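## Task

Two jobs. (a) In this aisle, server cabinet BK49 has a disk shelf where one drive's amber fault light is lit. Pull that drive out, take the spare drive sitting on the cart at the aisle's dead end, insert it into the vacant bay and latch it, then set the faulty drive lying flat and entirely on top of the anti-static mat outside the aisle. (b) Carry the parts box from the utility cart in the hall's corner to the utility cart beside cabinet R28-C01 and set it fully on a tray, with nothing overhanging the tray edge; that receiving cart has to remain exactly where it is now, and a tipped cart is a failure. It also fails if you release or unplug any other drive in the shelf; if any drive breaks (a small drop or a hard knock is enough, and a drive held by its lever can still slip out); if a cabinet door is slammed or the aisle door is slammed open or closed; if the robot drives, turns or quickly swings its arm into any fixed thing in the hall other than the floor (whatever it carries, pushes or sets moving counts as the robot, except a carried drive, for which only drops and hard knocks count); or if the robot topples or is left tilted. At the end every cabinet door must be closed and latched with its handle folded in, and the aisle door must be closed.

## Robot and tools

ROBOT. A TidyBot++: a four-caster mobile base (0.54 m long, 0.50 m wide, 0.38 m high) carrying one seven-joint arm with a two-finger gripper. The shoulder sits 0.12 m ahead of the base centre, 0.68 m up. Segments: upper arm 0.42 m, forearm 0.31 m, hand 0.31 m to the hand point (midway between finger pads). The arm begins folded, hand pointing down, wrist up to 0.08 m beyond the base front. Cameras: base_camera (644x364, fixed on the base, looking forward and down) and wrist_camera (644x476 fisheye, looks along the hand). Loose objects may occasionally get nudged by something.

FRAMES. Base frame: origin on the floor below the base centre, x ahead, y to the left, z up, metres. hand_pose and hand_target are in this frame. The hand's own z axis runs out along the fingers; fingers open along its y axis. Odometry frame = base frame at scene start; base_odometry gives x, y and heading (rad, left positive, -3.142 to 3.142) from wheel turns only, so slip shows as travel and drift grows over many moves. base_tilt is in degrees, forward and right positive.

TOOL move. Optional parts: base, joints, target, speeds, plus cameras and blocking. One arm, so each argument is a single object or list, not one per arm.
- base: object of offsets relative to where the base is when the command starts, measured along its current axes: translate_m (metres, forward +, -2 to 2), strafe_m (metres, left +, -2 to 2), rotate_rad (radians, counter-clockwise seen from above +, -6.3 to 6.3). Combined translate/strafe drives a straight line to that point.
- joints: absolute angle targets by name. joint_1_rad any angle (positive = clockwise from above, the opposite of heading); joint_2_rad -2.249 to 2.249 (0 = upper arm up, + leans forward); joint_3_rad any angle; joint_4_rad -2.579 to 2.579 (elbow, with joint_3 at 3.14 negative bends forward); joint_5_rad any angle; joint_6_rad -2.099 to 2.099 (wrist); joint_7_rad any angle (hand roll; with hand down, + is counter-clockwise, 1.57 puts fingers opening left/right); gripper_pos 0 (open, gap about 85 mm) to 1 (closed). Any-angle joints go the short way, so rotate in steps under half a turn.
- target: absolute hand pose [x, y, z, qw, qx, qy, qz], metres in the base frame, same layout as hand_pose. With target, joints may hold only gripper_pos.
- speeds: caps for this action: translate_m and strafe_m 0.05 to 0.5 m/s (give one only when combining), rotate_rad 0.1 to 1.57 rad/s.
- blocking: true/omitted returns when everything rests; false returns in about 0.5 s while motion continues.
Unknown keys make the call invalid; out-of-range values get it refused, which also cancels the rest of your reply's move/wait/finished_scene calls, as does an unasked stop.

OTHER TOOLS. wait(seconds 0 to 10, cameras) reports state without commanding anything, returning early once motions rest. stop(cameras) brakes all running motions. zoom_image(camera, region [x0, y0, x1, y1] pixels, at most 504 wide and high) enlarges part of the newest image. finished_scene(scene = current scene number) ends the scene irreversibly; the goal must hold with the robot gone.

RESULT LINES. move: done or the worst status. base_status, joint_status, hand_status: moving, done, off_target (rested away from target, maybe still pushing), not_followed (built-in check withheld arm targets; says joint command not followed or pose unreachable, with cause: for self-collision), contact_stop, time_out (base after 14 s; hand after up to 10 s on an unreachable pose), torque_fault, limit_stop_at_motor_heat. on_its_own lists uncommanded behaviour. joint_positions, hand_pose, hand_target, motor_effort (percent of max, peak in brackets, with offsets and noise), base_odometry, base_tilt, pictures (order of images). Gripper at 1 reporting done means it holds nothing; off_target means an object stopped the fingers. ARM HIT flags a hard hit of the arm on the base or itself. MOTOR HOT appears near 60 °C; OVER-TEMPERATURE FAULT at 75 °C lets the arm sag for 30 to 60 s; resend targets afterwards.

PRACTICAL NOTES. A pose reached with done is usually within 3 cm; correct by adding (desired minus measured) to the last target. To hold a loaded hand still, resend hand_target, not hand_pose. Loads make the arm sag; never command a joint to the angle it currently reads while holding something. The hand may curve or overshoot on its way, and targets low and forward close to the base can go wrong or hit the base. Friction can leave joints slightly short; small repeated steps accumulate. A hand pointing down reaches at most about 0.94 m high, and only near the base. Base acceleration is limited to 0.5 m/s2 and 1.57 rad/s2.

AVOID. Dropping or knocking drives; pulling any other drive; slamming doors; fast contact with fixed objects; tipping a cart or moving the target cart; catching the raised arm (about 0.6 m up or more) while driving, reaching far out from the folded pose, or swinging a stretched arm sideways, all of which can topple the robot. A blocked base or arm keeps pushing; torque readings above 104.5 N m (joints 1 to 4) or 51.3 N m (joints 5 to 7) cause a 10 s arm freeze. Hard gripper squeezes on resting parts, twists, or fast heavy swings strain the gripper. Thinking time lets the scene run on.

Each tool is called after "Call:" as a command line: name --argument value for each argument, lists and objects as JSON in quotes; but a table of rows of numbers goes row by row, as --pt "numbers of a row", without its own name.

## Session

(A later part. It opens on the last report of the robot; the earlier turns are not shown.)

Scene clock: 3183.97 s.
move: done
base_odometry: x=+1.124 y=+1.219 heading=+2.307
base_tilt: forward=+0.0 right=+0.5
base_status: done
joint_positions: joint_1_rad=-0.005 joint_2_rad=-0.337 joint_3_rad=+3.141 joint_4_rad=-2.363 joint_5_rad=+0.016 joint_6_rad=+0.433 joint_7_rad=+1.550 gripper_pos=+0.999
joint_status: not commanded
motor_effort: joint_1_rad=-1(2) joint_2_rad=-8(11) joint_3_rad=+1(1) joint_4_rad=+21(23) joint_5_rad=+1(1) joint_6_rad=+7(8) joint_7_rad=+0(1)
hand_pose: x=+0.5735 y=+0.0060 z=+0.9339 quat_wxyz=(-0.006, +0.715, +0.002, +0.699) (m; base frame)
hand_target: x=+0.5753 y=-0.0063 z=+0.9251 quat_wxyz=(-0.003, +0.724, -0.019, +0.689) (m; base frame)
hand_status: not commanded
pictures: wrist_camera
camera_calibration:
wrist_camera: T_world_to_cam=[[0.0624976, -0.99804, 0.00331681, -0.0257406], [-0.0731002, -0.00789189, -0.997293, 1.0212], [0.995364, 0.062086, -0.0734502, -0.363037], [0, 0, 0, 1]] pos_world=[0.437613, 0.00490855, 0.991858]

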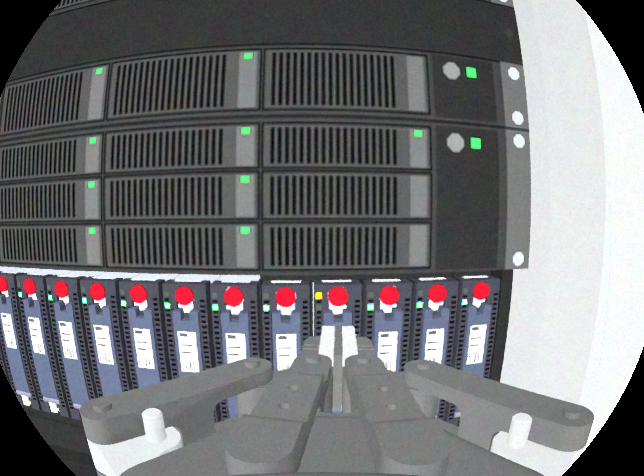

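Call:
move --base '{"translate_m": 0.045}' --speeds '{"translate_m": 0.08}' --joints '{"joint_4_rad": -2.335}' --cameras '["wrist_camera"]'

Call:
zoom_image --camera "wrist_camera" --region '[270, 290, 410, 380]'

Scene clock: 3219.20 s.
move: done
base_odometry: x=+1.093 y=+1.252 heading=+2.307
base_tilt: forward=-0.1 right=+0.5
base_status: done
joint_positions: joint_1_rad=-0.005 joint_2_rad=-0.334 joint_3_rad=+3.141 joint_4_rad=-2.346 joint_5_rad=+0.016 joint_6_rad=+0.433 joint_7_rad=+1.550 gripper_pos=+0.999
joint_status: all done
motor_effort: joint_1_rad=+0(1) joint_2_rad=-9(11) joint_3_rad=+1(1) joint_4_rad=+21(23) joint_5_rad=+1(1) joint_6_rad=+7(8) joint_7_rad=+0(1)
hand_pose: x=+0.5765 y=+0.0060 z=+0.9423 quat_wxyz=(-0.006, +0.710, +0.002, +0.704) (m; base frame)
hand_target: x=+0.5790 y=-0.0063 z=+0.9400 quat_wxyz=(-0.003, +0.715, -0.019, +0.698) (m; base frame)
hand_status: not commanded
pictures: wrist_camera
camera_calibration:
wrist_camera: T_world_to_cam=[[0.0623426, -0.998047, 0.00406724, -0.0265768], [-0.0595858, -0.00778984, -0.998193, 1.02288], [0.996275, 0.0619876, -0.0599551, -0.378556], [0, 0, 0, 1]] pos_world=[0.439751, 0.00490895, 0.998443]

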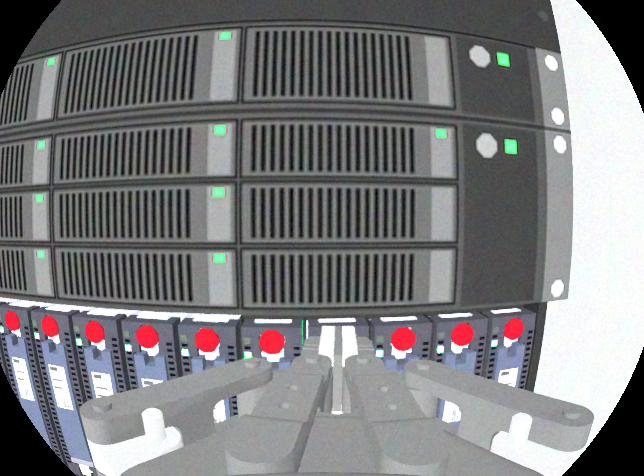

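Scaled by 3.600.

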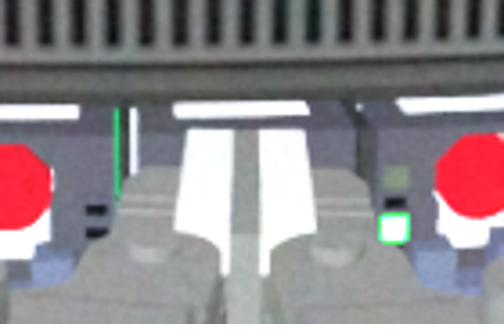

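Call:
move --joints '{"joint_4_rad": -2.328}' --cameras '[]'

Call:
move --base '{"translate_m": 0.012}' --speeds '{"translate_m": 0.05}' --cameras '["wrist_camera"]'

Call:
zoom_image --camera "wrist_camera" --region '[270, 290, 410, 380]'

Call:
move --base '{"translate_m": 0.01}' --speeds '{"translate_m": 0.05}' --cameras '["wrist_camera"]'

Call:
zoom_image --camera "wrist_camera" --region '[270, 290, 410, 380]'

Scene clock: 3232.60 s.
move: done
base_odometry: x=+1.093 y=+1.252 heading=+2.307
base_tilt: forward=-0.1 right=+0.5
base_status: not commanded
joint_positions: joint_1_rad=-0.005 joint_2_rad=-0.334 joint_3_rad=+3.141 joint_4_rad=-2.343 joint_5_rad=+0.016 joint_6_rad=+0.433 joint_7_rad=+1.550 gripper_pos=+0.999
joint_status: all done
motor_effort: joint_1_rad=+0(1) joint_2_rad=-8(9) joint_3_rad=+0(1) joint_4_rad=+21(22) joint_5_rad=+1(1) joint_6_rad=+8(8) joint_7_rad=+0(0)
hand_pose: x=+0.5769 y=+0.0060 z=+0.9444 quat_wxyz=(-0.006, +0.709, +0.002, +0.705) (m; base frame)
hand_target: x=+0.5799 y=-0.0063 z=+0.9442 quat_wxyz=(-0.003, +0.713, -0.019, +0.701) (m; base frame)
hand_status: not commanded
pictures: none
No camera images: "cameras" was empty.

Scene clock: 3233.23 s.
move: done
base_odometry: x=+1.085 y=+1.261 heading=+2.307
base_tilt: forward=-0.1 right=+0.5
base_status: done
joint_positions: joint_1_rad=-0.005 joint_2_rad=-0.360 joint_3_rad=+3.141 joint_4_rad=-2.360 joint_5_rad=+0.016 joint_6_rad=+0.430 joint_7_rad=+1.550 gripper_pos=+0.999
joint_status: not commanded
motor_effort: joint_1_rad=+0(1) joint_2_rad=-2(9) joint_3_rad=+1(1) joint_4_rad=+28(31) joint_5_rad=+1(1) joint_6_rad=+9(11) joint_7_rad=+0(0)
hand_pose: x=+0.5677 y=+0.0059 z=+0.9449 quat_wxyz=(-0.006, +0.707, +0.002, +0.707) (m; base frame)
hand_target: x=+0.5799 y=-0.0063 z=+0.9442 quat_wxyz=(-0.003, +0.713, -0.019, +0.701) (m; base frame)
hand_status: not commanded
pictures: wrist_camera
camera_calibration:
wrist_camera: T_world_to_cam=[[0.062299, -0.998047, 0.00465394, -0.0266777], [-0.0502673, -0.00779474, -0.998705, 1.02012], [0.996791, 0.0619844, -0.0506547, -0.378853], [0, 0, 0, 1]] pos_world=[0.430578, 0.00480894, 0.999732]

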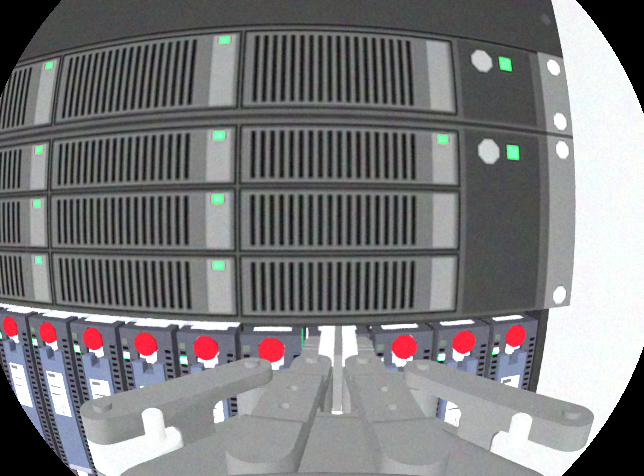

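Scaled by 3.600.

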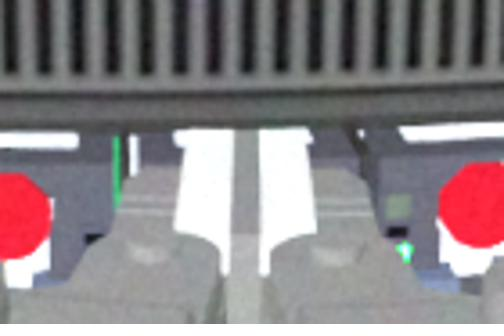

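Scene clock: 3233.80 s.
move: done
base_odometry: x=+1.079 y=+1.268 heading=+2.307
base_tilt: forward=-0.1 right=+0.6
base_status: done
joint_positions: joint_1_rad=-0.005 joint_2_rad=-0.386 joint_3_rad=+3.141 joint_4_rad=-2.379 joint_5_rad=+0.016 joint_6_rad=+0.428 joint_7_rad=+1.550 gripper_pos=+0.999
joint_status: not commanded
motor_effort: joint_1_rad=+0(1) joint_2_rad=+3(8) joint_3_rad=+1(1) joint_4_rad=+31(35) joint_5_rad=+1(1) joint_6_rad=+11(12) joint_7_rad=+0(1)
hand_pose: x=+0.5586 y=+0.0059 z=+0.9444 quat_wxyz=(-0.006, +0.705, +0.002, +0.709) (m; base frame)
hand_target: x=+0.5799 y=-0.0063 z=+0.9442 quat_wxyz=(-0.003, +0.713, -0.019, +0.701) (m; base frame)
hand_status: not commanded
pictures: wrist_camera
camera_calibration:
wrist_camera: T_world_to_cam=[[0.062275, -0.998047, 0.00495935, -0.0263827], [-0.0452593, -0.00778785, -0.998945, 1.01667], [0.997032, 0.0619848, -0.0456559, -0.374647], [0, 0, 0, 1]] pos_world=[0.421192, 0.00480896, 0.998626]

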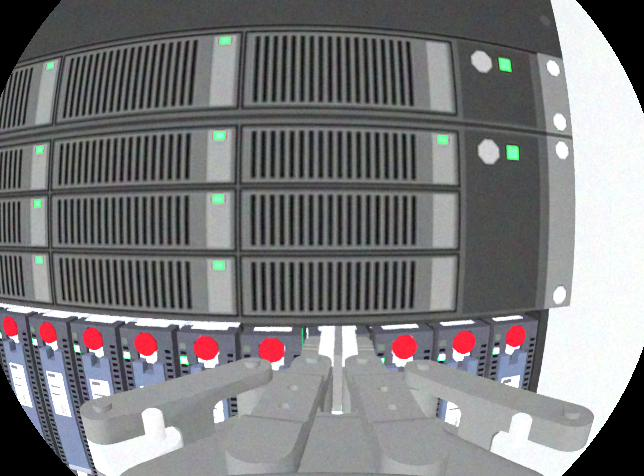

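Scaled by 3.600.

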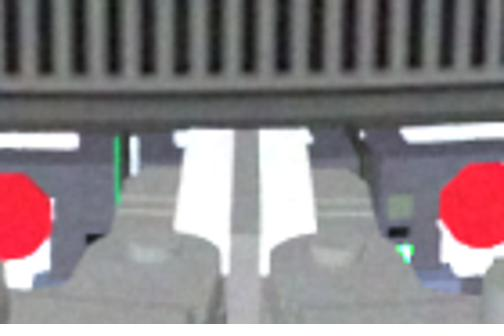

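Call:
move --base '{"translate_m": 0.01}' --speeds '{"translate_m": 0.05}' --cameras '["wrist_camera"]'

Call:
zoom_image --camera "wrist_camera" --region '[270, 290, 410, 380]'

Scene clock: 3274.63 s.
move: done
base_odometry: x=+1.072 y=+1.275 heading=+2.307
base_tilt: forward=-0.1 right=+0.5
base_status: done
joint_positions: joint_1_rad=-0.005 joint_2_rad=-0.411 joint_3_rad=+3.141 joint_4_rad=-2.397 joint_5_rad=+0.016 joint_6_rad=+0.425 joint_7_rad=+1.550 gripper_pos=+0.999
joint_status: not commanded
motor_effort: joint_1_rad=-1(2) joint_2_rad=+9(13) joint_3_rad=+1(1) joint_4_rad=+35(38) joint_5_rad=+1(1) joint_6_rad=+11(12) joint_7_rad=+0(0)
hand_pose: x=+0.5497 y=+0.0057 z=+0.9441 quat_wxyz=(-0.006, +0.703, +0.002, +0.711) (m; base frame)
hand_target: x=+0.5799 y=-0.0063 z=+0.9442 quat_wxyz=(-0.003, +0.713, -0.019, +0.701) (m; base frame)
hand_status: not commanded
pictures: wrist_camera
camera_calibration:
wrist_camera: T_world_to_cam=[[0.0618501, -0.998071, 0.0052906, -0.0261535], [-0.0402526, -0.0077908, -0.999159, 1.0133], [0.997273, 0.0615852, -0.0406568, -0.370512], [0, 0, 0, 1]] pos_world=[0.411907, 0.00460934, 0.997521]

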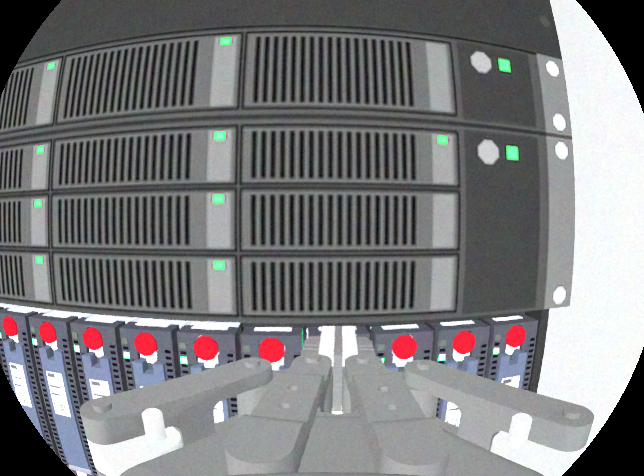

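Scaled by 3.600.

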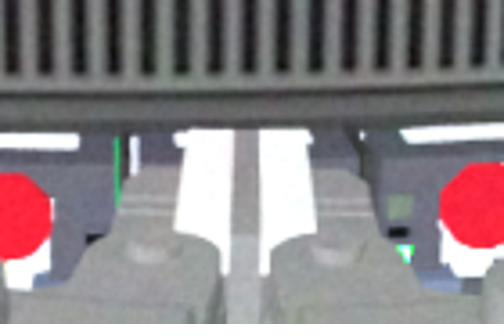

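Call:
move --base '{"translate_m": -0.075}' --speeds '{"translate_m": 0.1}' --cameras '["wrist_camera"]'

Call:
zoom_image --camera "wrist_camera" --region '[240, 270, 440, 400]'

Scene clock: 3283.23 s.
move: done
base_odometry: x=+1.123 y=+1.220 heading=+2.307
base_tilt: forward=-0.1 right=+0.5
base_status: done
joint_positions: joint_1_rad=-0.005 joint_2_rad=-0.339 joint_3_rad=+3.141 joint_4_rad=-2.338 joint_5_rad=+0.016 joint_6_rad=+0.425 joint_7_rad=+1.550 gripper_pos=+0.999
joint_status: not commanded
motor_effort: joint_1_rad=+1(1) joint_2_rad=-8(12) joint_3_rad=+1(1) joint_4_rad=+21(34) joint_5_rad=+1(1) joint_6_rad=+7(10) joint_7_rad=+0(1)
hand_pose: x=+0.5764 y=+0.0058 z=+0.9475 quat_wxyz=(-0.006, +0.708, +0.002, +0.706) (m; base frame)
hand_target: x=+0.5799 y=-0.0063 z=+0.9442 quat_wxyz=(-0.003, +0.713, -0.019, +0.701) (m; base frame)
hand_status: not commanded
pictures: wrist_camera
camera_calibration:
wrist_camera: T_world_to_cam=[[0.0619123, -0.998071, 0.00449178, -0.0269064], [-0.0531739, -0.00779243, -0.998555, 1.02469], [0.996664, 0.061584, -0.0535538, -0.3845], [0, 0, 0, 1]] pos_world=[0.43937, 0.00480933, 1.00274]

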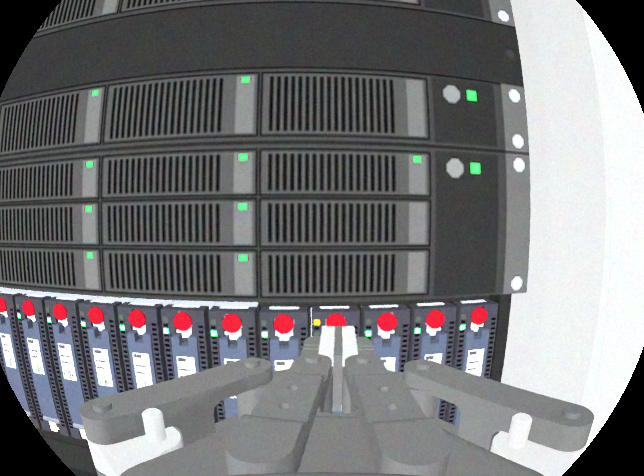

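Scaled by 2.520.

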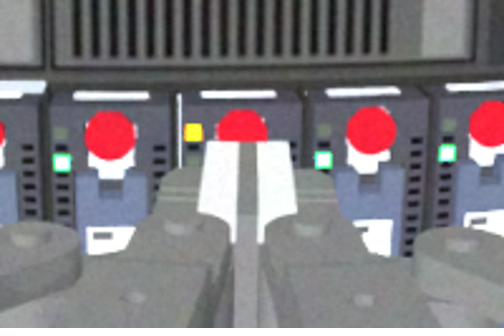

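Call:
move --base '{"translate_m": -0.1}' --speeds '{"translate_m": 0.1}' --cameras '[]'

Call:
move --joints '{"joint_2_rad": -0.037, "joint_4_rad": -1.39, "joint_6_rad": -1.06, "joint_7_rad": 0.87}' --cameras '["wrist_camera"]'

Scene clock: 3358.00 s.
move: done
base_odometry: x=+1.190 y=+1.145 heading=+2.307
base_tilt: forward=+0.0 right=+0.5
base_status: done
joint_positions: joint_1_rad=-0.005 joint_2_rad=-0.336 joint_3_rad=+3.141 joint_4_rad=-2.338 joint_5_rad=+0.016 joint_6_rad=+0.425 joint_7_rad=+1.550 gripper_pos=+0.999
joint_status: not commanded
motor_effort: joint_1_rad=+0(1) joint_2_rad=-9(12) joint_3_rad=+1(1) joint_4_rad=+21(22) joint_5_rad=+1(1) joint_6_rad=+7(8) joint_7_rad=+0(1)
hand_pose: x=+0.5771 y=+0.0058 z=+0.9463 quat_wxyz=(-0.006, +0.709, +0.002, +0.705) (m; base frame)
hand_target: x=+0.5799 y=-0.0063 z=+0.9442 quat_wxyz=(-0.003, +0.713, -0.019, +0.701) (m; base frame)
hand_status: not commanded
pictures: none
No camera images: "cameras" was empty.

Scene clock: 3360.67 s.
move: done
base_odometry: x=+1.190 y=+1.145 heading=+2.307
base_tilt: forward=-0.1 right=+0.6
base_status: not commanded
joint_positions: joint_1_rad=-0.005 joint_2_rad=-0.058 joint_3_rad=+3.141 joint_4_rad=-1.409 joint_5_rad=+0.016 joint_6_rad=-0.999 joint_7_rad=+0.912 gripper_pos=+0.999
joint_status: all done
motor_effort: joint_1_rad=+0(1) joint_2_rad=-18(19) joint_3_rad=+0(1) joint_4_rad=+20(23) joint_5_rad=+1(1) joint_6_rad=+5(8) joint_7_rad=+0(1)
hand_pose: x=+0.6228 y=-0.0001 z=+0.9518 quat_wxyz=(-0.118, +0.874, -0.295, +0.367) (m; base frame)
hand_target: x=+0.6176 y=+0.0114 z=+0.9382 quat_wxyz=(-0.142, +0.876, -0.326, +0.327) (m; base frame)
hand_status: not commanded
pictures: wrist_camera
camera_calibration:
wrist_camera: T_world_to_cam=[[-0.38648, -0.804, -0.451905, 0.677982], [-0.597959, 0.591476, -0.540927, 0.935199], [0.702196, 0.0611631, -0.709352, 0.377469], [0, 0, 0, 1]] pos_world=[0.55618, -0.0311372, 1.08002]

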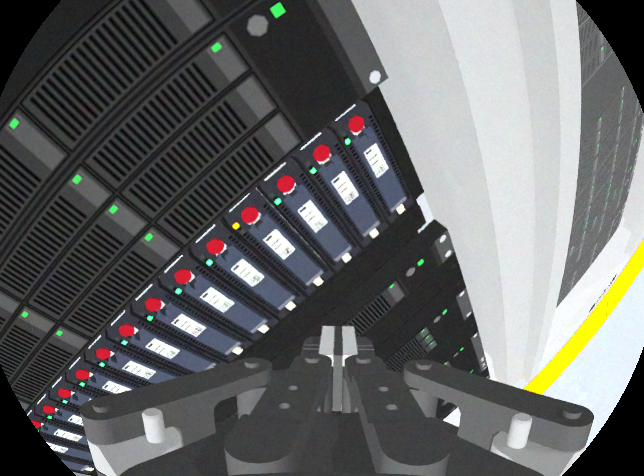

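Call:
move --base '{"strafe_m": 0.009, "translate_m": 0.07}' --speeds '{"translate_m": 0.08}' --joints '{"joint_4_rad": -1.431}' --cameras '["wrist_camera"]'

Call:
zoom_image --camera "wrist_camera" --region '[220, 230, 400, 360]'

Scene clock: 3390.37 s.
move: done
base_odometry: x=+1.136 y=+1.191 heading=+2.307
base_tilt: forward=-0.1 right=+0.5
base_status: done
joint_positions: joint_1_rad=-0.005 joint_2_rad=-0.044 joint_3_rad=+3.141 joint_4_rad=-1.420 joint_5_rad=+0.016 joint_6_rad=-1.005 joint_7_rad=+0.911 gripper_pos=+0.999
joint_status: all done
motor_effort: joint_1_rad=-1(2) joint_2_rad=-19(21) joint_3_rad=+0(1) joint_4_rad=+20(22) joint_5_rad=+1(1) joint_6_rad=+5(6) joint_7_rad=+0(1)
hand_pose: x=+0.6234 y=-0.0001 z=+0.9377 quat_wxyz=(-0.114, +0.880, -0.297, +0.354) (m; base frame)
hand_target: x=+0.6105 y=+0.0114 z=+0.9173 quat_wxyz=(-0.136, +0.882, -0.329, +0.309) (m; base frame)
hand_status: not commanded
pictures: wrist_camera
camera_calibration:
wrist_camera: T_world_to_cam=[[-0.400596, -0.80354, -0.44028, 0.669664], [-0.613804, 0.59211, -0.52216, 0.920247], [0.680271, 0.0610702, -0.730412, 0.400362], [0, 0, 0, 1]] pos_world=[0.560761, -0.0312355, 1.06779]

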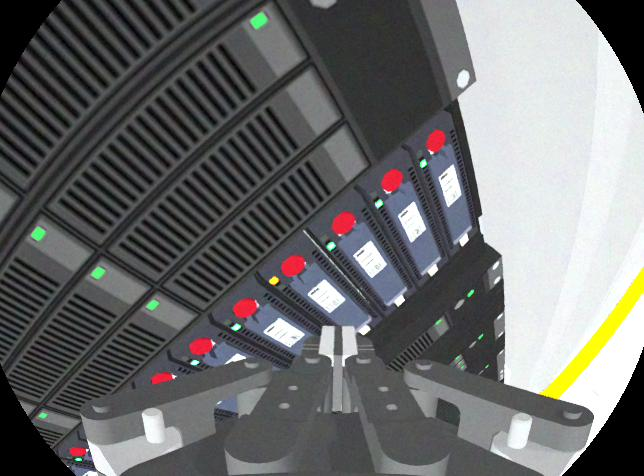

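Scaled by 2.800.

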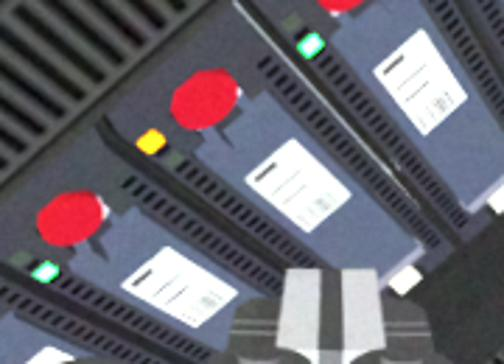

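Call:
move --base '{"strafe_m": -0.004, "translate_m": 0.015}' --speeds '{"translate_m": 0.05}' --joints '{"joint_4_rad": -1.385}' --cameras '["wrist_camera"]'

Call:
zoom_image --camera "wrist_camera" --region '[220, 230, 400, 360]'

Scene clock: 3407.10 s.
move: done
base_odometry: x=+1.129 y=+1.205 heading=+2.307
base_tilt: forward=-0.1 right=+0.4
base_status: done
joint_positions: joint_1_rad=-0.005 joint_2_rad=-0.043 joint_3_rad=+3.141 joint_4_rad=-1.395 joint_5_rad=+0.016 joint_6_rad=-1.006 joint_7_rad=+0.911 gripper_pos=+0.999
joint_status: all done
motor_effort: joint_1_rad=-1(1) joint_2_rad=-18(21) joint_3_rad=+0(1) joint_4_rad=+21(22) joint_5_rad=+1(1) joint_6_rad=+5(5) joint_7_rad=+0(1)
hand_pose: x=+0.6276 y=-0.0001 z=+0.9499 quat_wxyz=(-0.117, +0.876, -0.296, +0.363) (m; base frame)
hand_target: x=+0.6184 y=+0.0114 z=+0.9408 quat_wxyz=(-0.143, +0.875, -0.325, +0.329) (m; base frame)
hand_status: not commanded
pictures: wrist_camera
camera_calibration:
wrist_camera: T_world_to_cam=[[-0.390732, -0.803479, -0.449166, 0.678972], [-0.60196, 0.592193, -0.535679, 0.934587], [0.6964, 0.0610728, -0.715051, 0.381827], [0, 0, 0, 1]] pos_world=[0.561976, -0.0312353, 1.07864]

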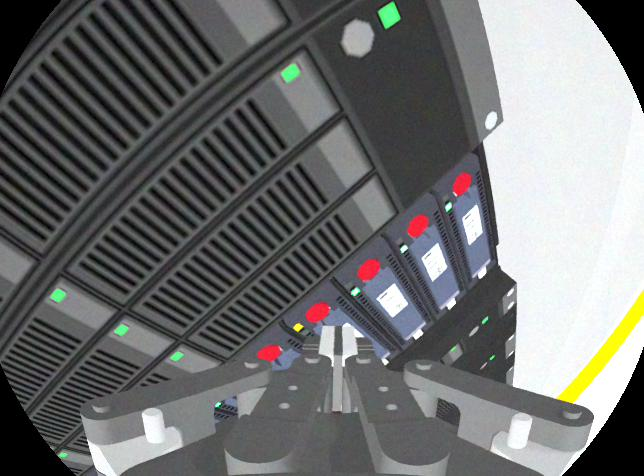

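Scaled by 2.800.

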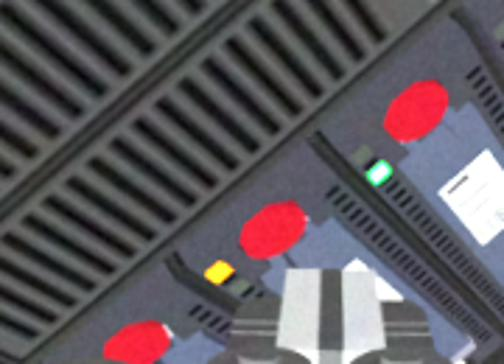

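Call:
move --base '{"translate_m": 0.006}' --speeds '{"translate_m": 0.05}' --joints '{"joint_4_rad": -1.414}' --cameras '["wrist_camera"]'

Call:
zoom_image --camera "wrist_camera" --region '[260, 280, 400, 370]'

Scene clock: 3419.50 s.
move: done
base_odometry: x=+1.125 y=+1.209 heading=+2.307
base_tilt: forward=-0.1 right=+0.6
base_status: done
joint_positions: joint_1_rad=-0.005 joint_2_rad=-0.040 joint_3_rad=+3.141 joint_4_rad=-1.403 joint_5_rad=+0.016 joint_6_rad=-1.007 joint_7_rad=+0.911 gripper_pos=+0.999
joint_status: all done
motor_effort: joint_1_rad=+0(1) joint_2_rad=-18(23) joint_3_rad=+0(1) joint_4_rad=+20(21) joint_5_rad=+1(2) joint_6_rad=+5(6) joint_7_rad=+0(1)
hand_pose: x=+0.6268 y=-0.0001 z=+0.9437 quat_wxyz=(-0.115, +0.878, -0.296, +0.358) (m; base frame)
hand_target: x=+0.6135 y=+0.0114 z=+0.9259 quat_wxyz=(-0.139, +0.879, -0.327, +0.317) (m; base frame)
hand_status: not commanded
pictures: wrist_camera
camera_calibration:
wrist_camera: T_world_to_cam=[[-0.396244, -0.803474, -0.44432, 0.674764], [-0.608514, 0.592199, -0.528216, 0.927872], [0.687533, 0.0610723, -0.72358, 0.391437], [0, 0, 0, 1]] pos_world=[0.562868, -0.0312353, 1.07316]

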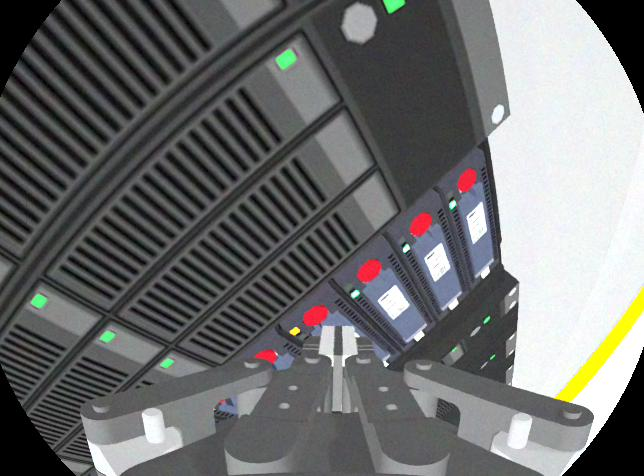

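Scaled by 3.600.

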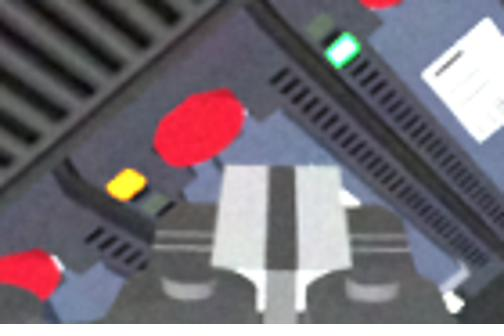

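Call:
move --base '{"translate_m": 0.008}' --speeds '{"translate_m": 0.05}' --cameras '["wrist_camera"]'

Call:
zoom_image --camera "wrist_camera" --region '[260, 280, 400, 370]'

Call:
move --base '{"translate_m": 0.006}' --speeds '{"translate_m": 0.05}' --cameras '["wrist_camera"]'

Call:
zoom_image --camera "wrist_camera" --region '[260, 280, 400, 370]'

Scene clock: 3435.30 s.
move: done
base_odometry: x=+1.119 y=+1.216 heading=+2.308
base_tilt: forward=-0.1 right=+0.5
base_status: done
joint_positions: joint_1_rad=-0.005 joint_2_rad=-0.042 joint_3_rad=+3.141 joint_4_rad=-1.403 joint_5_rad=+0.016 joint_6_rad=-1.025 joint_7_rad=+0.911 gripper_pos=+0.999
joint_status: not commanded
motor_effort: joint_1_rad=+0(1) joint_2_rad=-18(20) joint_3_rad=+0(1) joint_4_rad=+20(21) joint_5_rad=+0(2) joint_6_rad=+5(9) joint_7_rad=+0(1)
hand_pose: x=+0.6220 y=-0.0002 z=+0.9409 quat_wxyz=(-0.113, +0.881, -0.297, +0.351) (m; base frame)
hand_target: x=+0.6135 y=+0.0114 z=+0.9259 quat_wxyz=(-0.139, +0.879, -0.327, +0.317) (m; base frame)
hand_status: not commanded
pictures: wrist_camera
camera_calibration:
wrist_camera: T_world_to_cam=[[-0.403571, -0.803335, -0.437931, 0.670171], [-0.616713, 0.592408, -0.51838, 0.919352], [0.675867, 0.0608748, -0.734506, 0.410258], [0, 0, 0, 1]] pos_world=[0.560158, -0.0312346, 1.0714]

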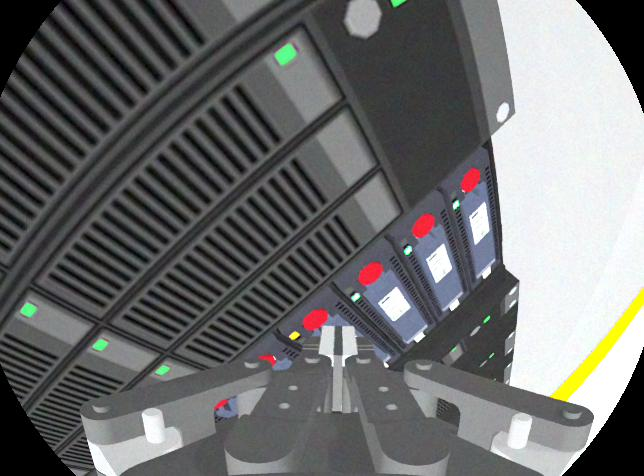

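Scaled by 3.600.

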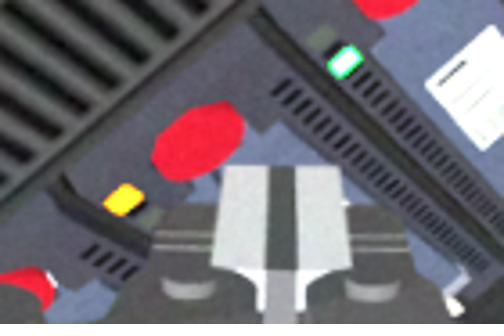

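Scene clock: 3435.97 s.
move: done
base_odometry: x=+1.115 y=+1.220 heading=+2.308
base_tilt: forward=-0.1 right=+0.5
base_status: done
joint_positions: joint_1_rad=-0.004 joint_2_rad=-0.047 joint_3_rad=+3.141 joint_4_rad=-1.404 joint_5_rad=+0.016 joint_6_rad=-1.041 joint_7_rad=+0.911 gripper_pos=+0.999
joint_status: not commanded
motor_effort: joint_1_rad=-1(2) joint_2_rad=-17(20) joint_3_rad=+0(1) joint_4_rad=+20(21) joint_5_rad=+1(1) joint_6_rad=+6(12) joint_7_rad=+1(1)
hand_pose: x=+0.6174 y=-0.0005 z=+0.9399 quat_wxyz=(-0.111, +0.882, -0.298, +0.346) (m; base frame)
hand_target: x=+0.6135 y=+0.0114 z=+0.9259 quat_wxyz=(-0.139, +0.879, -0.327, +0.317) (m; base frame)
hand_status: not commanded
pictures: wrist_camera
camera_calibration:
wrist_camera: T_world_to_cam=[[-0.408829, -0.803048, -0.433559, 0.66673], [-0.621811, 0.592848, -0.511744, 0.913093], [0.667989, 0.060376, -0.741718, 0.424402], [0, 0, 0, 1]] pos_world=[0.556854, -0.0315329, 1.07112]

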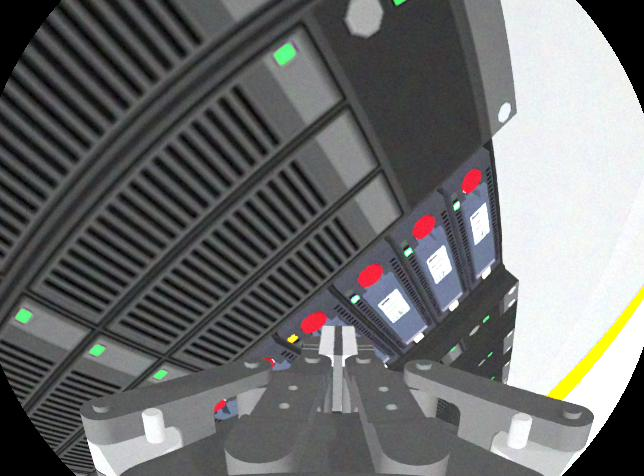

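Scaled by 3.600.

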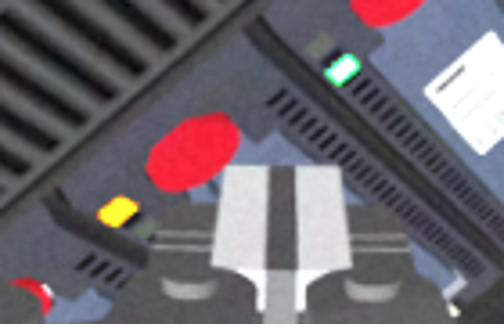

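Call:
move --base '{"translate_m": -0.012}' --speeds '{"translate_m": 0.05}' --joints '{"joint_4_rad": -1.385}' --cameras '[]'

Call:
move --base '{"strafe_m": 0.0025}' --speeds '{"strafe_m": 0.05}' --cameras '["wrist_camera"]'

Call:
zoom_image --camera "wrist_camera" --region '[260, 280, 400, 370]'

Scene clock: 3453.13 s.
move: done
base_odometry: x=+1.123 y=+1.211 heading=+2.308
base_tilt: forward=+0.0 right=+0.5
base_status: done
joint_positions: joint_1_rad=-0.004 joint_2_rad=-0.043 joint_3_rad=+3.141 joint_4_rad=-1.395 joint_5_rad=+0.016 joint_6_rad=-1.041 joint_7_rad=+0.911 gripper_pos=+0.999
joint_status: all done
motor_effort: joint_1_rad=+0(1) joint_2_rad=-19(22) joint_3_rad=+0(1) joint_4_rad=+21(22) joint_5_rad=+1(1) joint_6_rad=+5(5) joint_7_rad=+0(0)
hand_pose: x=+0.6198 y=-0.0005 z=+0.9422 quat_wxyz=(-0.112, +0.882, -0.298, +0.348) (m; base frame)
hand_target: x=+0.6184 y=+0.0114 z=+0.9408 quat_wxyz=(-0.143, +0.875, -0.325, +0.329) (m; base frame)
hand_status: not commanded
pictures: none
No camera images: "cameras" was empty.

Scene clock: 3453.70 s.
move: done
base_odometry: x=+1.121 y=+1.209 heading=+2.307
base_tilt: forward=-0.1 right=+0.5
base_status: done
joint_positions: joint_1_rad=-0.003 joint_2_rad=-0.043 joint_3_rad=+3.141 joint_4_rad=-1.395 joint_5_rad=+0.015 joint_6_rad=-1.041 joint_7_rad=+0.911 gripper_pos=+0.999
joint_status: not commanded
motor_effort: joint_1_rad=+0(5) joint_2_rad=-19(20) joint_3_rad=+0(5) joint_4_rad=+21(21) joint_5_rad=+1(3) joint_6_rad=+5(5) joint_7_rad=+0(1)
hand_pose: x=+0.6198 y=-0.0010 z=+0.9422 quat_wxyz=(-0.112, +0.881, -0.299, +0.348) (m; base frame)
hand_target: x=+0.6184 y=+0.0114 z=+0.9408 quat_wxyz=(-0.143, +0.875, -0.325, +0.329) (m; base frame)
hand_status: not commanded
pictures: wrist_camera
camera_calibration:
wrist_camera: T_world_to_cam=[[-0.408159, -0.802224, -0.435709, 0.669893], [-0.618885, 0.594012, -0.513937, 0.916285], [0.671109, 0.0598859, -0.738936, 0.41996], [0, 0, 0, 1]] pos_world=[0.558659, -0.0320295, 1.07312]

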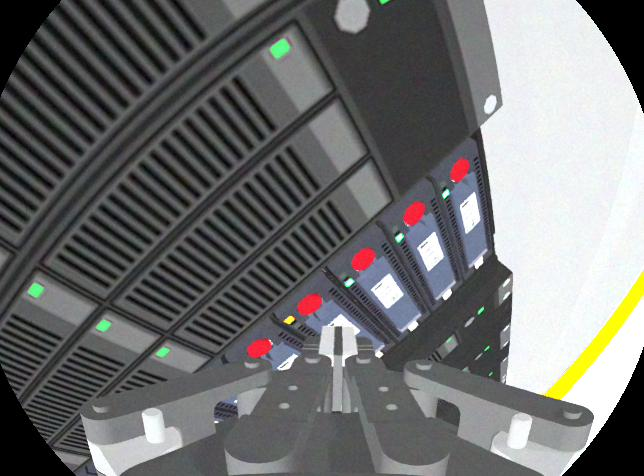

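Scaled by 3.600.

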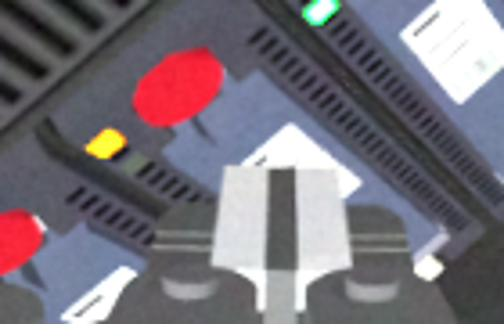

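Call:
move --base '{"translate_m": -0.12}' --speeds '{"translate_m": 0.1}' --cameras '[]'

Call:
move --joints '{"joint_2_rad": -0.345, "joint_4_rad": -2.29, "joint_6_rad": 0.47, "joint_7_rad": 0.0, "gripper_pos": 0.5}' --cameras '[]'

Call:
move --base '{"strafe_m": -0.24}' --speeds '{"strafe_m": 0.12}' --joints '{"joint_1_rad": -0.53}' --cameras '["wrist_camera"]'

Scene clock: 3530.67 s.
move: done
base_odometry: x=+1.202 y=+1.120 heading=+2.307
base_tilt: forward=-0.1 right=+0.5
base_status: done
joint_positions: joint_1_rad=-0.003 joint_2_rad=-0.039 joint_3_rad=+3.141 joint_4_rad=-1.395 joint_5_rad=+0.015 joint_6_rad=-1.041 joint_7_rad=+0.911 gripper_pos=+0.999
joint_status: not commanded
motor_effort: joint_1_rad=+0(1) joint_2_rad=-19(22) joint_3_rad=+0(1) joint_4_rad=+20(21) joint_5_rad=+1(1) joint_6_rad=+5(5) joint_7_rad=+0(1)
hand_pose: x=+0.6208 y=-0.0010 z=+0.9402 quat_wxyz=(-0.111, +0.882, -0.299, +0.346) (m; base frame)
hand_target: x=+0.6184 y=+0.0114 z=+0.9408 quat_wxyz=(-0.143, +0.875, -0.325, +0.329) (m; base frame)
hand_status: not commanded
pictures: none
No camera images: "cameras" was empty.

Scene clock: 3533.33 s.
move: done
base_odometry: x=+1.202 y=+1.120 heading=+2.307
base_tilt: forward=-0.1 right=+0.5
base_status: not commanded
joint_positions: joint_1_rad=-0.003 joint_2_rad=-0.320 joint_3_rad=+3.141 joint_4_rad=-2.267 joint_5_rad=+0.015 joint_6_rad=+0.399 joint_7_rad=+0.042 gripper_pos=+0.500
joint_status: all done
motor_effort: joint_1_rad=+0(2) joint_2_rad=-10(20) joint_3_rad=+0(1) joint_4_rad=+21(23) joint_5_rad=+1(1) joint_6_rad=+7(8) joint_7_rad=+1(2)
hand_pose: x=+0.5903 y=+0.0048 z=+0.9727 quat_wxyz=(-0.494, +0.510, -0.478, +0.517) (m; base frame)
hand_target: x=+0.5791 y=-0.0071 z=+0.9925 quat_wxyz=(-0.528, +0.459, -0.491, +0.519) (m; base frame)
hand_status: not commanded
pictures: none
No camera images: "cameras" was empty.

Scene clock: 3535.90 s.
move: done
base_odometry: x=+1.380 y=+1.281 heading=+2.307
base_tilt: forward=+0.0 right=+0.5
base_status: done
joint_positions: joint_1_rad=-0.517 joint_2_rad=-0.324 joint_3_rad=+3.141 joint_4_rad=-2.268 joint_5_rad=+0.015 joint_6_rad=+0.402 joint_7_rad=+0.041 gripper_pos=+0.500
joint_status: all done
motor_effort: joint_1_rad=+0(2) joint_2_rad=-10(10) joint_3_rad=+1(3) joint_4_rad=+21(22) joint_5_rad=+1(1) joint_6_rad=+7(8) joint_7_rad=+1(1)
hand_pose: x=+0.5256 y=+0.2354 z=+0.9752 quat_wxyz=(-0.611, +0.613, -0.331, +0.376) (m; base frame)
hand_target: x=+0.5186 y=+0.2281 z=+0.9925 quat_wxyz=(-0.646, +0.573, -0.353, +0.361) (m; base frame)
hand_status: not commanded
pictures: wrist_camera
camera_calibration:
wrist_camera: T_world_to_cam=[[0.101662, -0.0176698, -0.994662, 0.927965], [-0.540867, 0.838176, -0.0701708, 0.203294], [0.834942, 0.545114, 0.075654, -0.50143], [0, 0, 0, 1]] pos_world=[0.434281, 0.119337, 0.975212]

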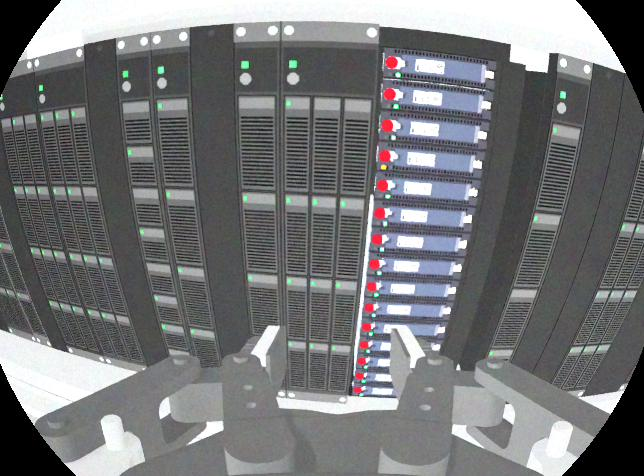

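Call:
move --base '{"translate_m": 0.16, "strafe_m": -0.0055}' --speeds '{"translate_m": 0.1}' --joints '{"joint_4_rad": -2.305}' --cameras '["wrist_camera"]'

Call:
zoom_image --camera "wrist_camera" --region '[260, 180, 480, 400]'

Scene clock: 3563.07 s.
move: done
base_odometry: x=+1.277 y=+1.404 heading=+2.307
base_tilt: forward=+0.0 right=+0.6
base_status: done
joint_positions: joint_1_rad=-0.518 joint_2_rad=-0.330 joint_3_rad=+3.141 joint_4_rad=-2.285 joint_5_rad=+0.015 joint_6_rad=+0.404 joint_7_rad=+0.041 gripper_pos=+0.500
joint_status: all done
motor_effort: joint_1_rad=+0(1) joint_2_rad=-9(12) joint_3_rad=+0(2) joint_4_rad=+21(23) joint_5_rad=+1(1) joint_6_rad=+8(8) joint_7_rad=+0(1)
hand_pose: x=+0.5224 y=+0.2338 z=+0.9683 quat_wxyz=(-0.608, +0.616, -0.333, +0.374) (m; base frame)
hand_target: x=+0.5175 y=+0.2274 z=+0.9835 quat_wxyz=(-0.641, +0.577, -0.355, +0.359) (m; base frame)
hand_status: not commanded
pictures: wrist_camera
camera_calibration:
wrist_camera: T_world_to_cam=[[0.0937343, -0.0221056, -0.995352, 0.92721], [-0.541584, 0.83776, -0.0696078, 0.202401], [0.835404, 0.545591, 0.0665548, -0.488837], [0, 0, 0, 1]] pos_world=[0.431082, 0.117638, 0.969523]

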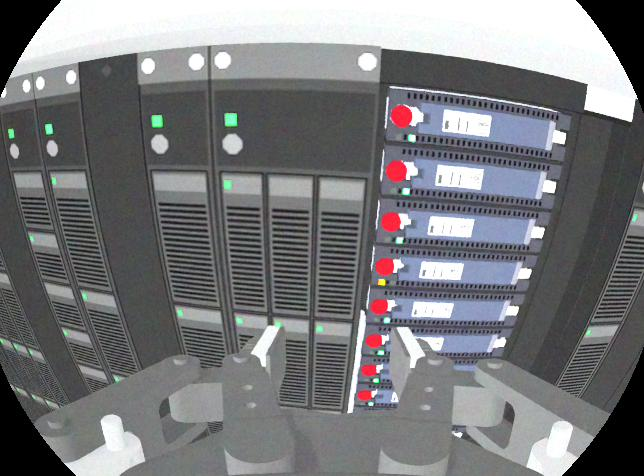

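Scaled by 2.291.

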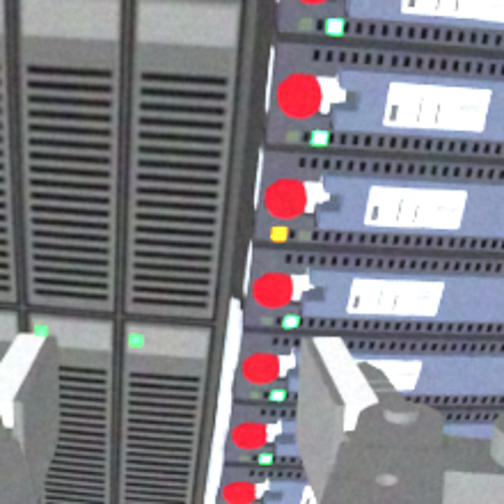

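Call:
move --base '{"translate_m": 0.042, "strafe_m": 0.0015}' --speeds '{"translate_m": 0.06}' --cameras '["wrist_camera"]'

Call:
zoom_image --camera "wrist_camera" --region '[320, 230, 480, 390]'

Scene clock: 3588.10 s.
move: done
base_odometry: x=+1.247 y=+1.434 heading=+2.307
base_tilt: forward=-0.1 right=+0.5
base_status: done
joint_positions: joint_1_rad=-0.518 joint_2_rad=-0.332 joint_3_rad=+3.141 joint_4_rad=-2.285 joint_5_rad=+0.015 joint_6_rad=+0.404 joint_7_rad=+0.041 gripper_pos=+0.500
joint_status: not commanded
motor_effort: joint_1_rad=+0(1) joint_2_rad=-10(12) joint_3_rad=+0(2) joint_4_rad=+21(22) joint_5_rad=+1(1) joint_6_rad=+8(8) joint_7_rad=+0(1)
hand_pose: x=+0.5220 y=+0.2335 z=+0.9691 quat_wxyz=(-0.609, +0.615, -0.332, +0.374) (m; base frame)
hand_target: x=+0.5175 y=+0.2274 z=+0.9835 quat_wxyz=(-0.641, +0.577, -0.355, +0.359) (m; base frame)
hand_status: not commanded
pictures: wrist_camera
camera_calibration:
wrist_camera: T_world_to_cam=[[0.0954789, -0.0211127, -0.995208, 0.926839], [-0.541546, 0.837774, -0.0697281, 0.202438], [0.835231, 0.545608, 0.0685563, -0.490218], [0, 0, 0, 1]] pos_world=[0.430581, 0.117438, 0.970121]

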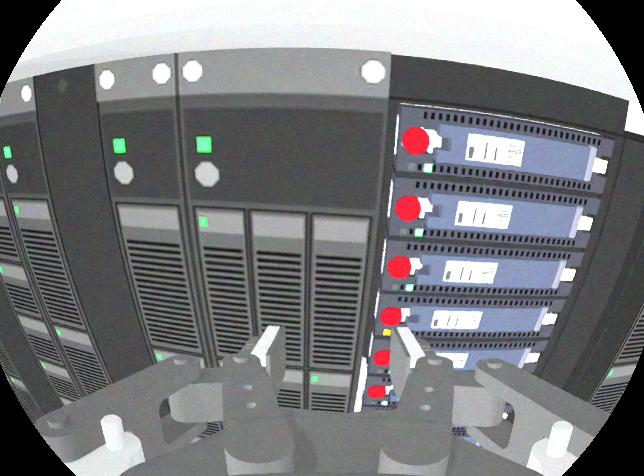

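Scaled by 3.150.

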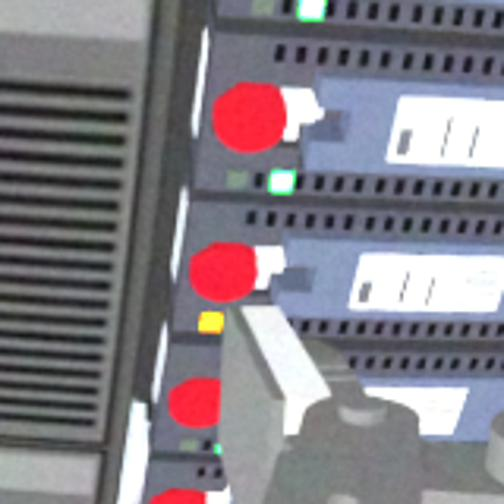

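Call:
move --base '{"translate_m": 0.018, "strafe_m": 0.0145}' --speeds '{"translate_m": 0.05}' --cameras '["wrist_camera"]'

Call:
zoom_image --camera "wrist_camera" --region '[340, 260, 460, 380]'

Scene clock: 3602.87 s.
move: done
base_odometry: x=+1.224 y=+1.438 heading=+2.307
base_tilt: forward=-0.1 right=+0.5
base_status: done
joint_positions: joint_1_rad=-0.518 joint_2_rad=-0.333 joint_3_rad=+3.141 joint_4_rad=-2.285 joint_5_rad=+0.015 joint_6_rad=+0.405 joint_7_rad=+0.041 gripper_pos=+0.500
joint_status: not commanded
motor_effort: joint_1_rad=-1(1) joint_2_rad=-9(12) joint_3_rad=+1(1) joint_4_rad=+21(22) joint_5_rad=+1(1) joint_6_rad=+7(8) joint_7_rad=+0(1)
hand_pose: x=+0.5218 y=+0.2334 z=+0.9695 quat_wxyz=(-0.609, +0.615, -0.332, +0.374) (m; base frame)
hand_target: x=+0.5175 y=+0.2274 z=+0.9835 quat_wxyz=(-0.641, +0.577, -0.355, +0.359) (m; base frame)
hand_status: not commanded
pictures: wrist_camera
camera_calibration:
wrist_camera: T_world_to_cam=[[0.0963753, -0.0206542, -0.995131, 0.92664], [-0.541523, 0.837781, -0.0698331, 0.202526], [0.835144, 0.545616, 0.0695566, -0.49095], [0, 0, 0, 1]] pos_world=[0.430381, 0.117337, 0.970419]

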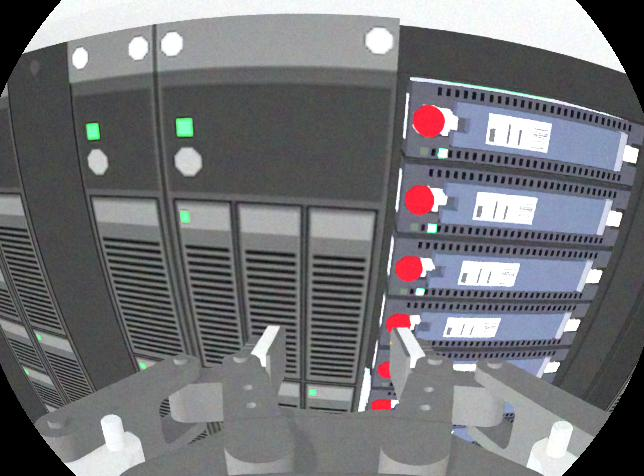

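Scaled by 4.200.

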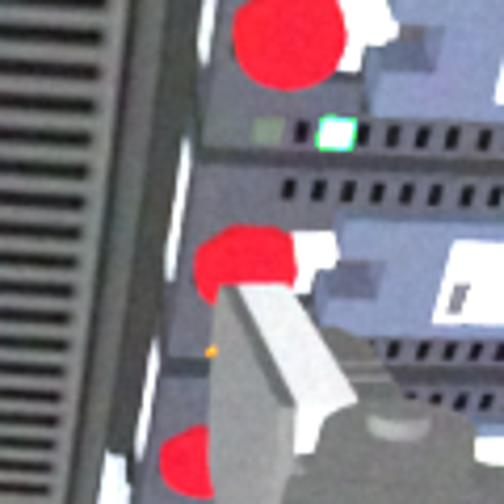

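Call:
move --base '{"translate_m": 0.007, "strafe_m": 0.005}' --speeds '{"translate_m": 0.05}' --cameras '["wrist_camera"]'

Call:
zoom_image --camera "wrist_camera" --region '[340, 260, 460, 380]'

Call:
move --base '{"translate_m": 0.0045, "strafe_m": 0.0025}' --speeds '{"translate_m": 0.05}' --cameras '["wrist_camera"]'

Call:
zoom_image --camera "wrist_camera" --region '[340, 260, 460, 380]'

Scene clock: 3625.80 s.
move: done
base_odometry: x=+1.216 y=+1.440 heading=+2.307
base_tilt: forward=-0.1 right=+0.5
base_status: done
joint_positions: joint_1_rad=-0.519 joint_2_rad=-0.338 joint_3_rad=+3.141 joint_4_rad=-2.289 joint_5_rad=+0.015 joint_6_rad=+0.405 joint_7_rad=+0.041 gripper_pos=+0.500
joint_status: not commanded
motor_effort: joint_1_rad=+0(1) joint_2_rad=-9(10) joint_3_rad=+1(2) joint_4_rad=+21(23) joint_5_rad=+1(1) joint_6_rad=+8(8) joint_7_rad=+1(1)
hand_pose: x=+0.5200 y=+0.2329 z=+0.9699 quat_wxyz=(-0.610, +0.614, -0.332, +0.374) (m; base frame)
hand_target: x=+0.5175 y=+0.2274 z=+0.9835 quat_wxyz=(-0.641, +0.577, -0.355, +0.359) (m; base frame)
hand_status: not commanded
pictures: wrist_camera
camera_calibration:
wrist_camera: T_world_to_cam=[[0.0978258, -0.0192837, -0.995017, 0.925997], [-0.542278, 0.837316, -0.0695419, 0.202211], [0.834484, 0.546379, 0.071454, -0.490855], [0, 0, 0, 1]] pos_world=[0.428679, 0.116735, 0.970518]

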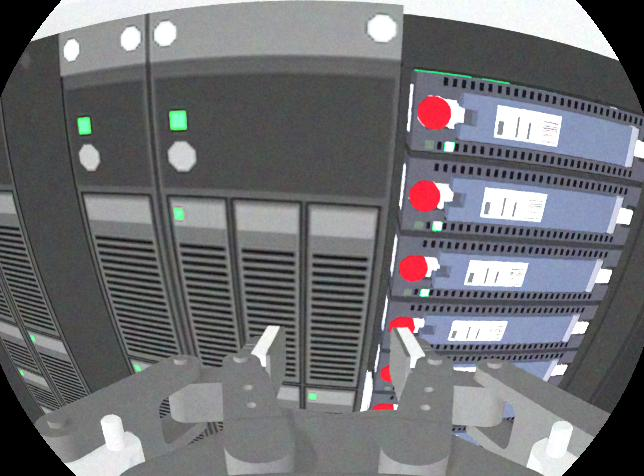

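Scaled by 4.200.

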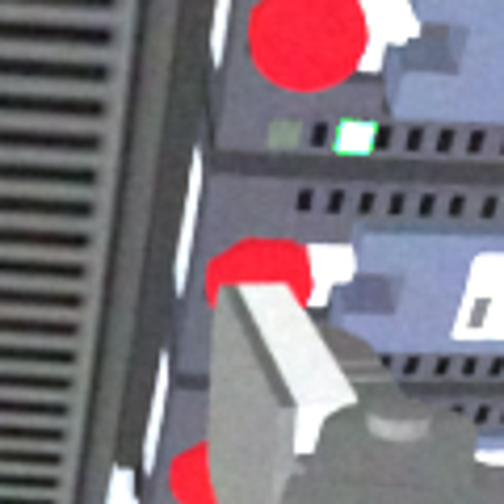

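Scene clock: 3626.40 s.
move: done
base_odometry: x=+1.211 y=+1.442 heading=+2.307
base_tilt: forward=-0.1 right=+0.5
base_status: done
joint_positions: joint_1_rad=-0.521 joint_2_rad=-0.349 joint_3_rad=+3.141 joint_4_rad=-2.297 joint_5_rad=+0.015 joint_6_rad=+0.405 joint_7_rad=+0.041 gripper_pos=+0.500
joint_status: not commanded
motor_effort: joint_1_rad=-1(2) joint_2_rad=-5(9) joint_3_rad=+0(3) joint_4_rad=+23(24) joint_5_rad=+1(1) joint_6_rad=+8(8) joint_7_rad=+1(1)
hand_pose: x=+0.5158 y=+0.2317 z=+0.9699 quat_wxyz=(-0.611, +0.614, -0.331, +0.374) (m; base frame)
hand_target: x=+0.5175 y=+0.2274 z=+0.9835 quat_wxyz=(-0.641, +0.577, -0.355, +0.359) (m; base frame)
hand_status: not commanded
pictures: wrist_camera
camera_calibration:
wrist_camera: T_world_to_cam=[[0.100027, -0.0174603, -0.994832, 0.924517], [-0.543859, 0.836305, -0.0693612, 0.201903], [0.833194, 0.547986, 0.0741571, -0.489135], [0, 0, 0, 1]] pos_world=[0.424874, 0.115329, 0.970016]

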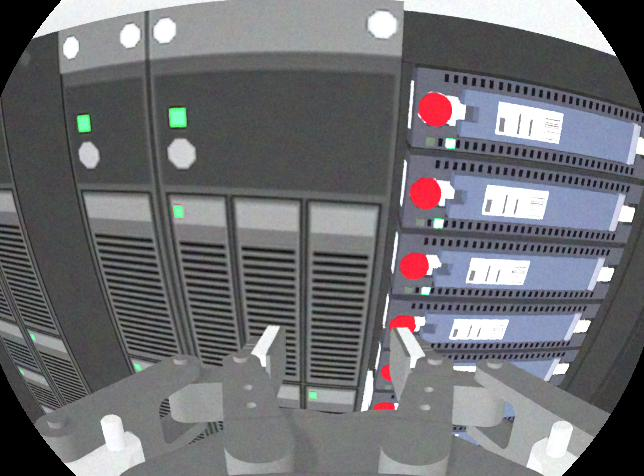

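Scaled by 4.200.

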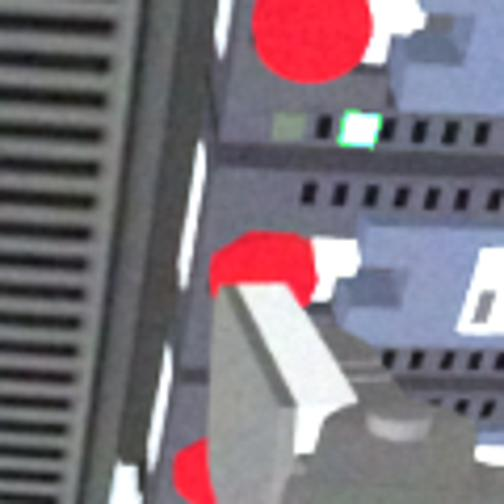

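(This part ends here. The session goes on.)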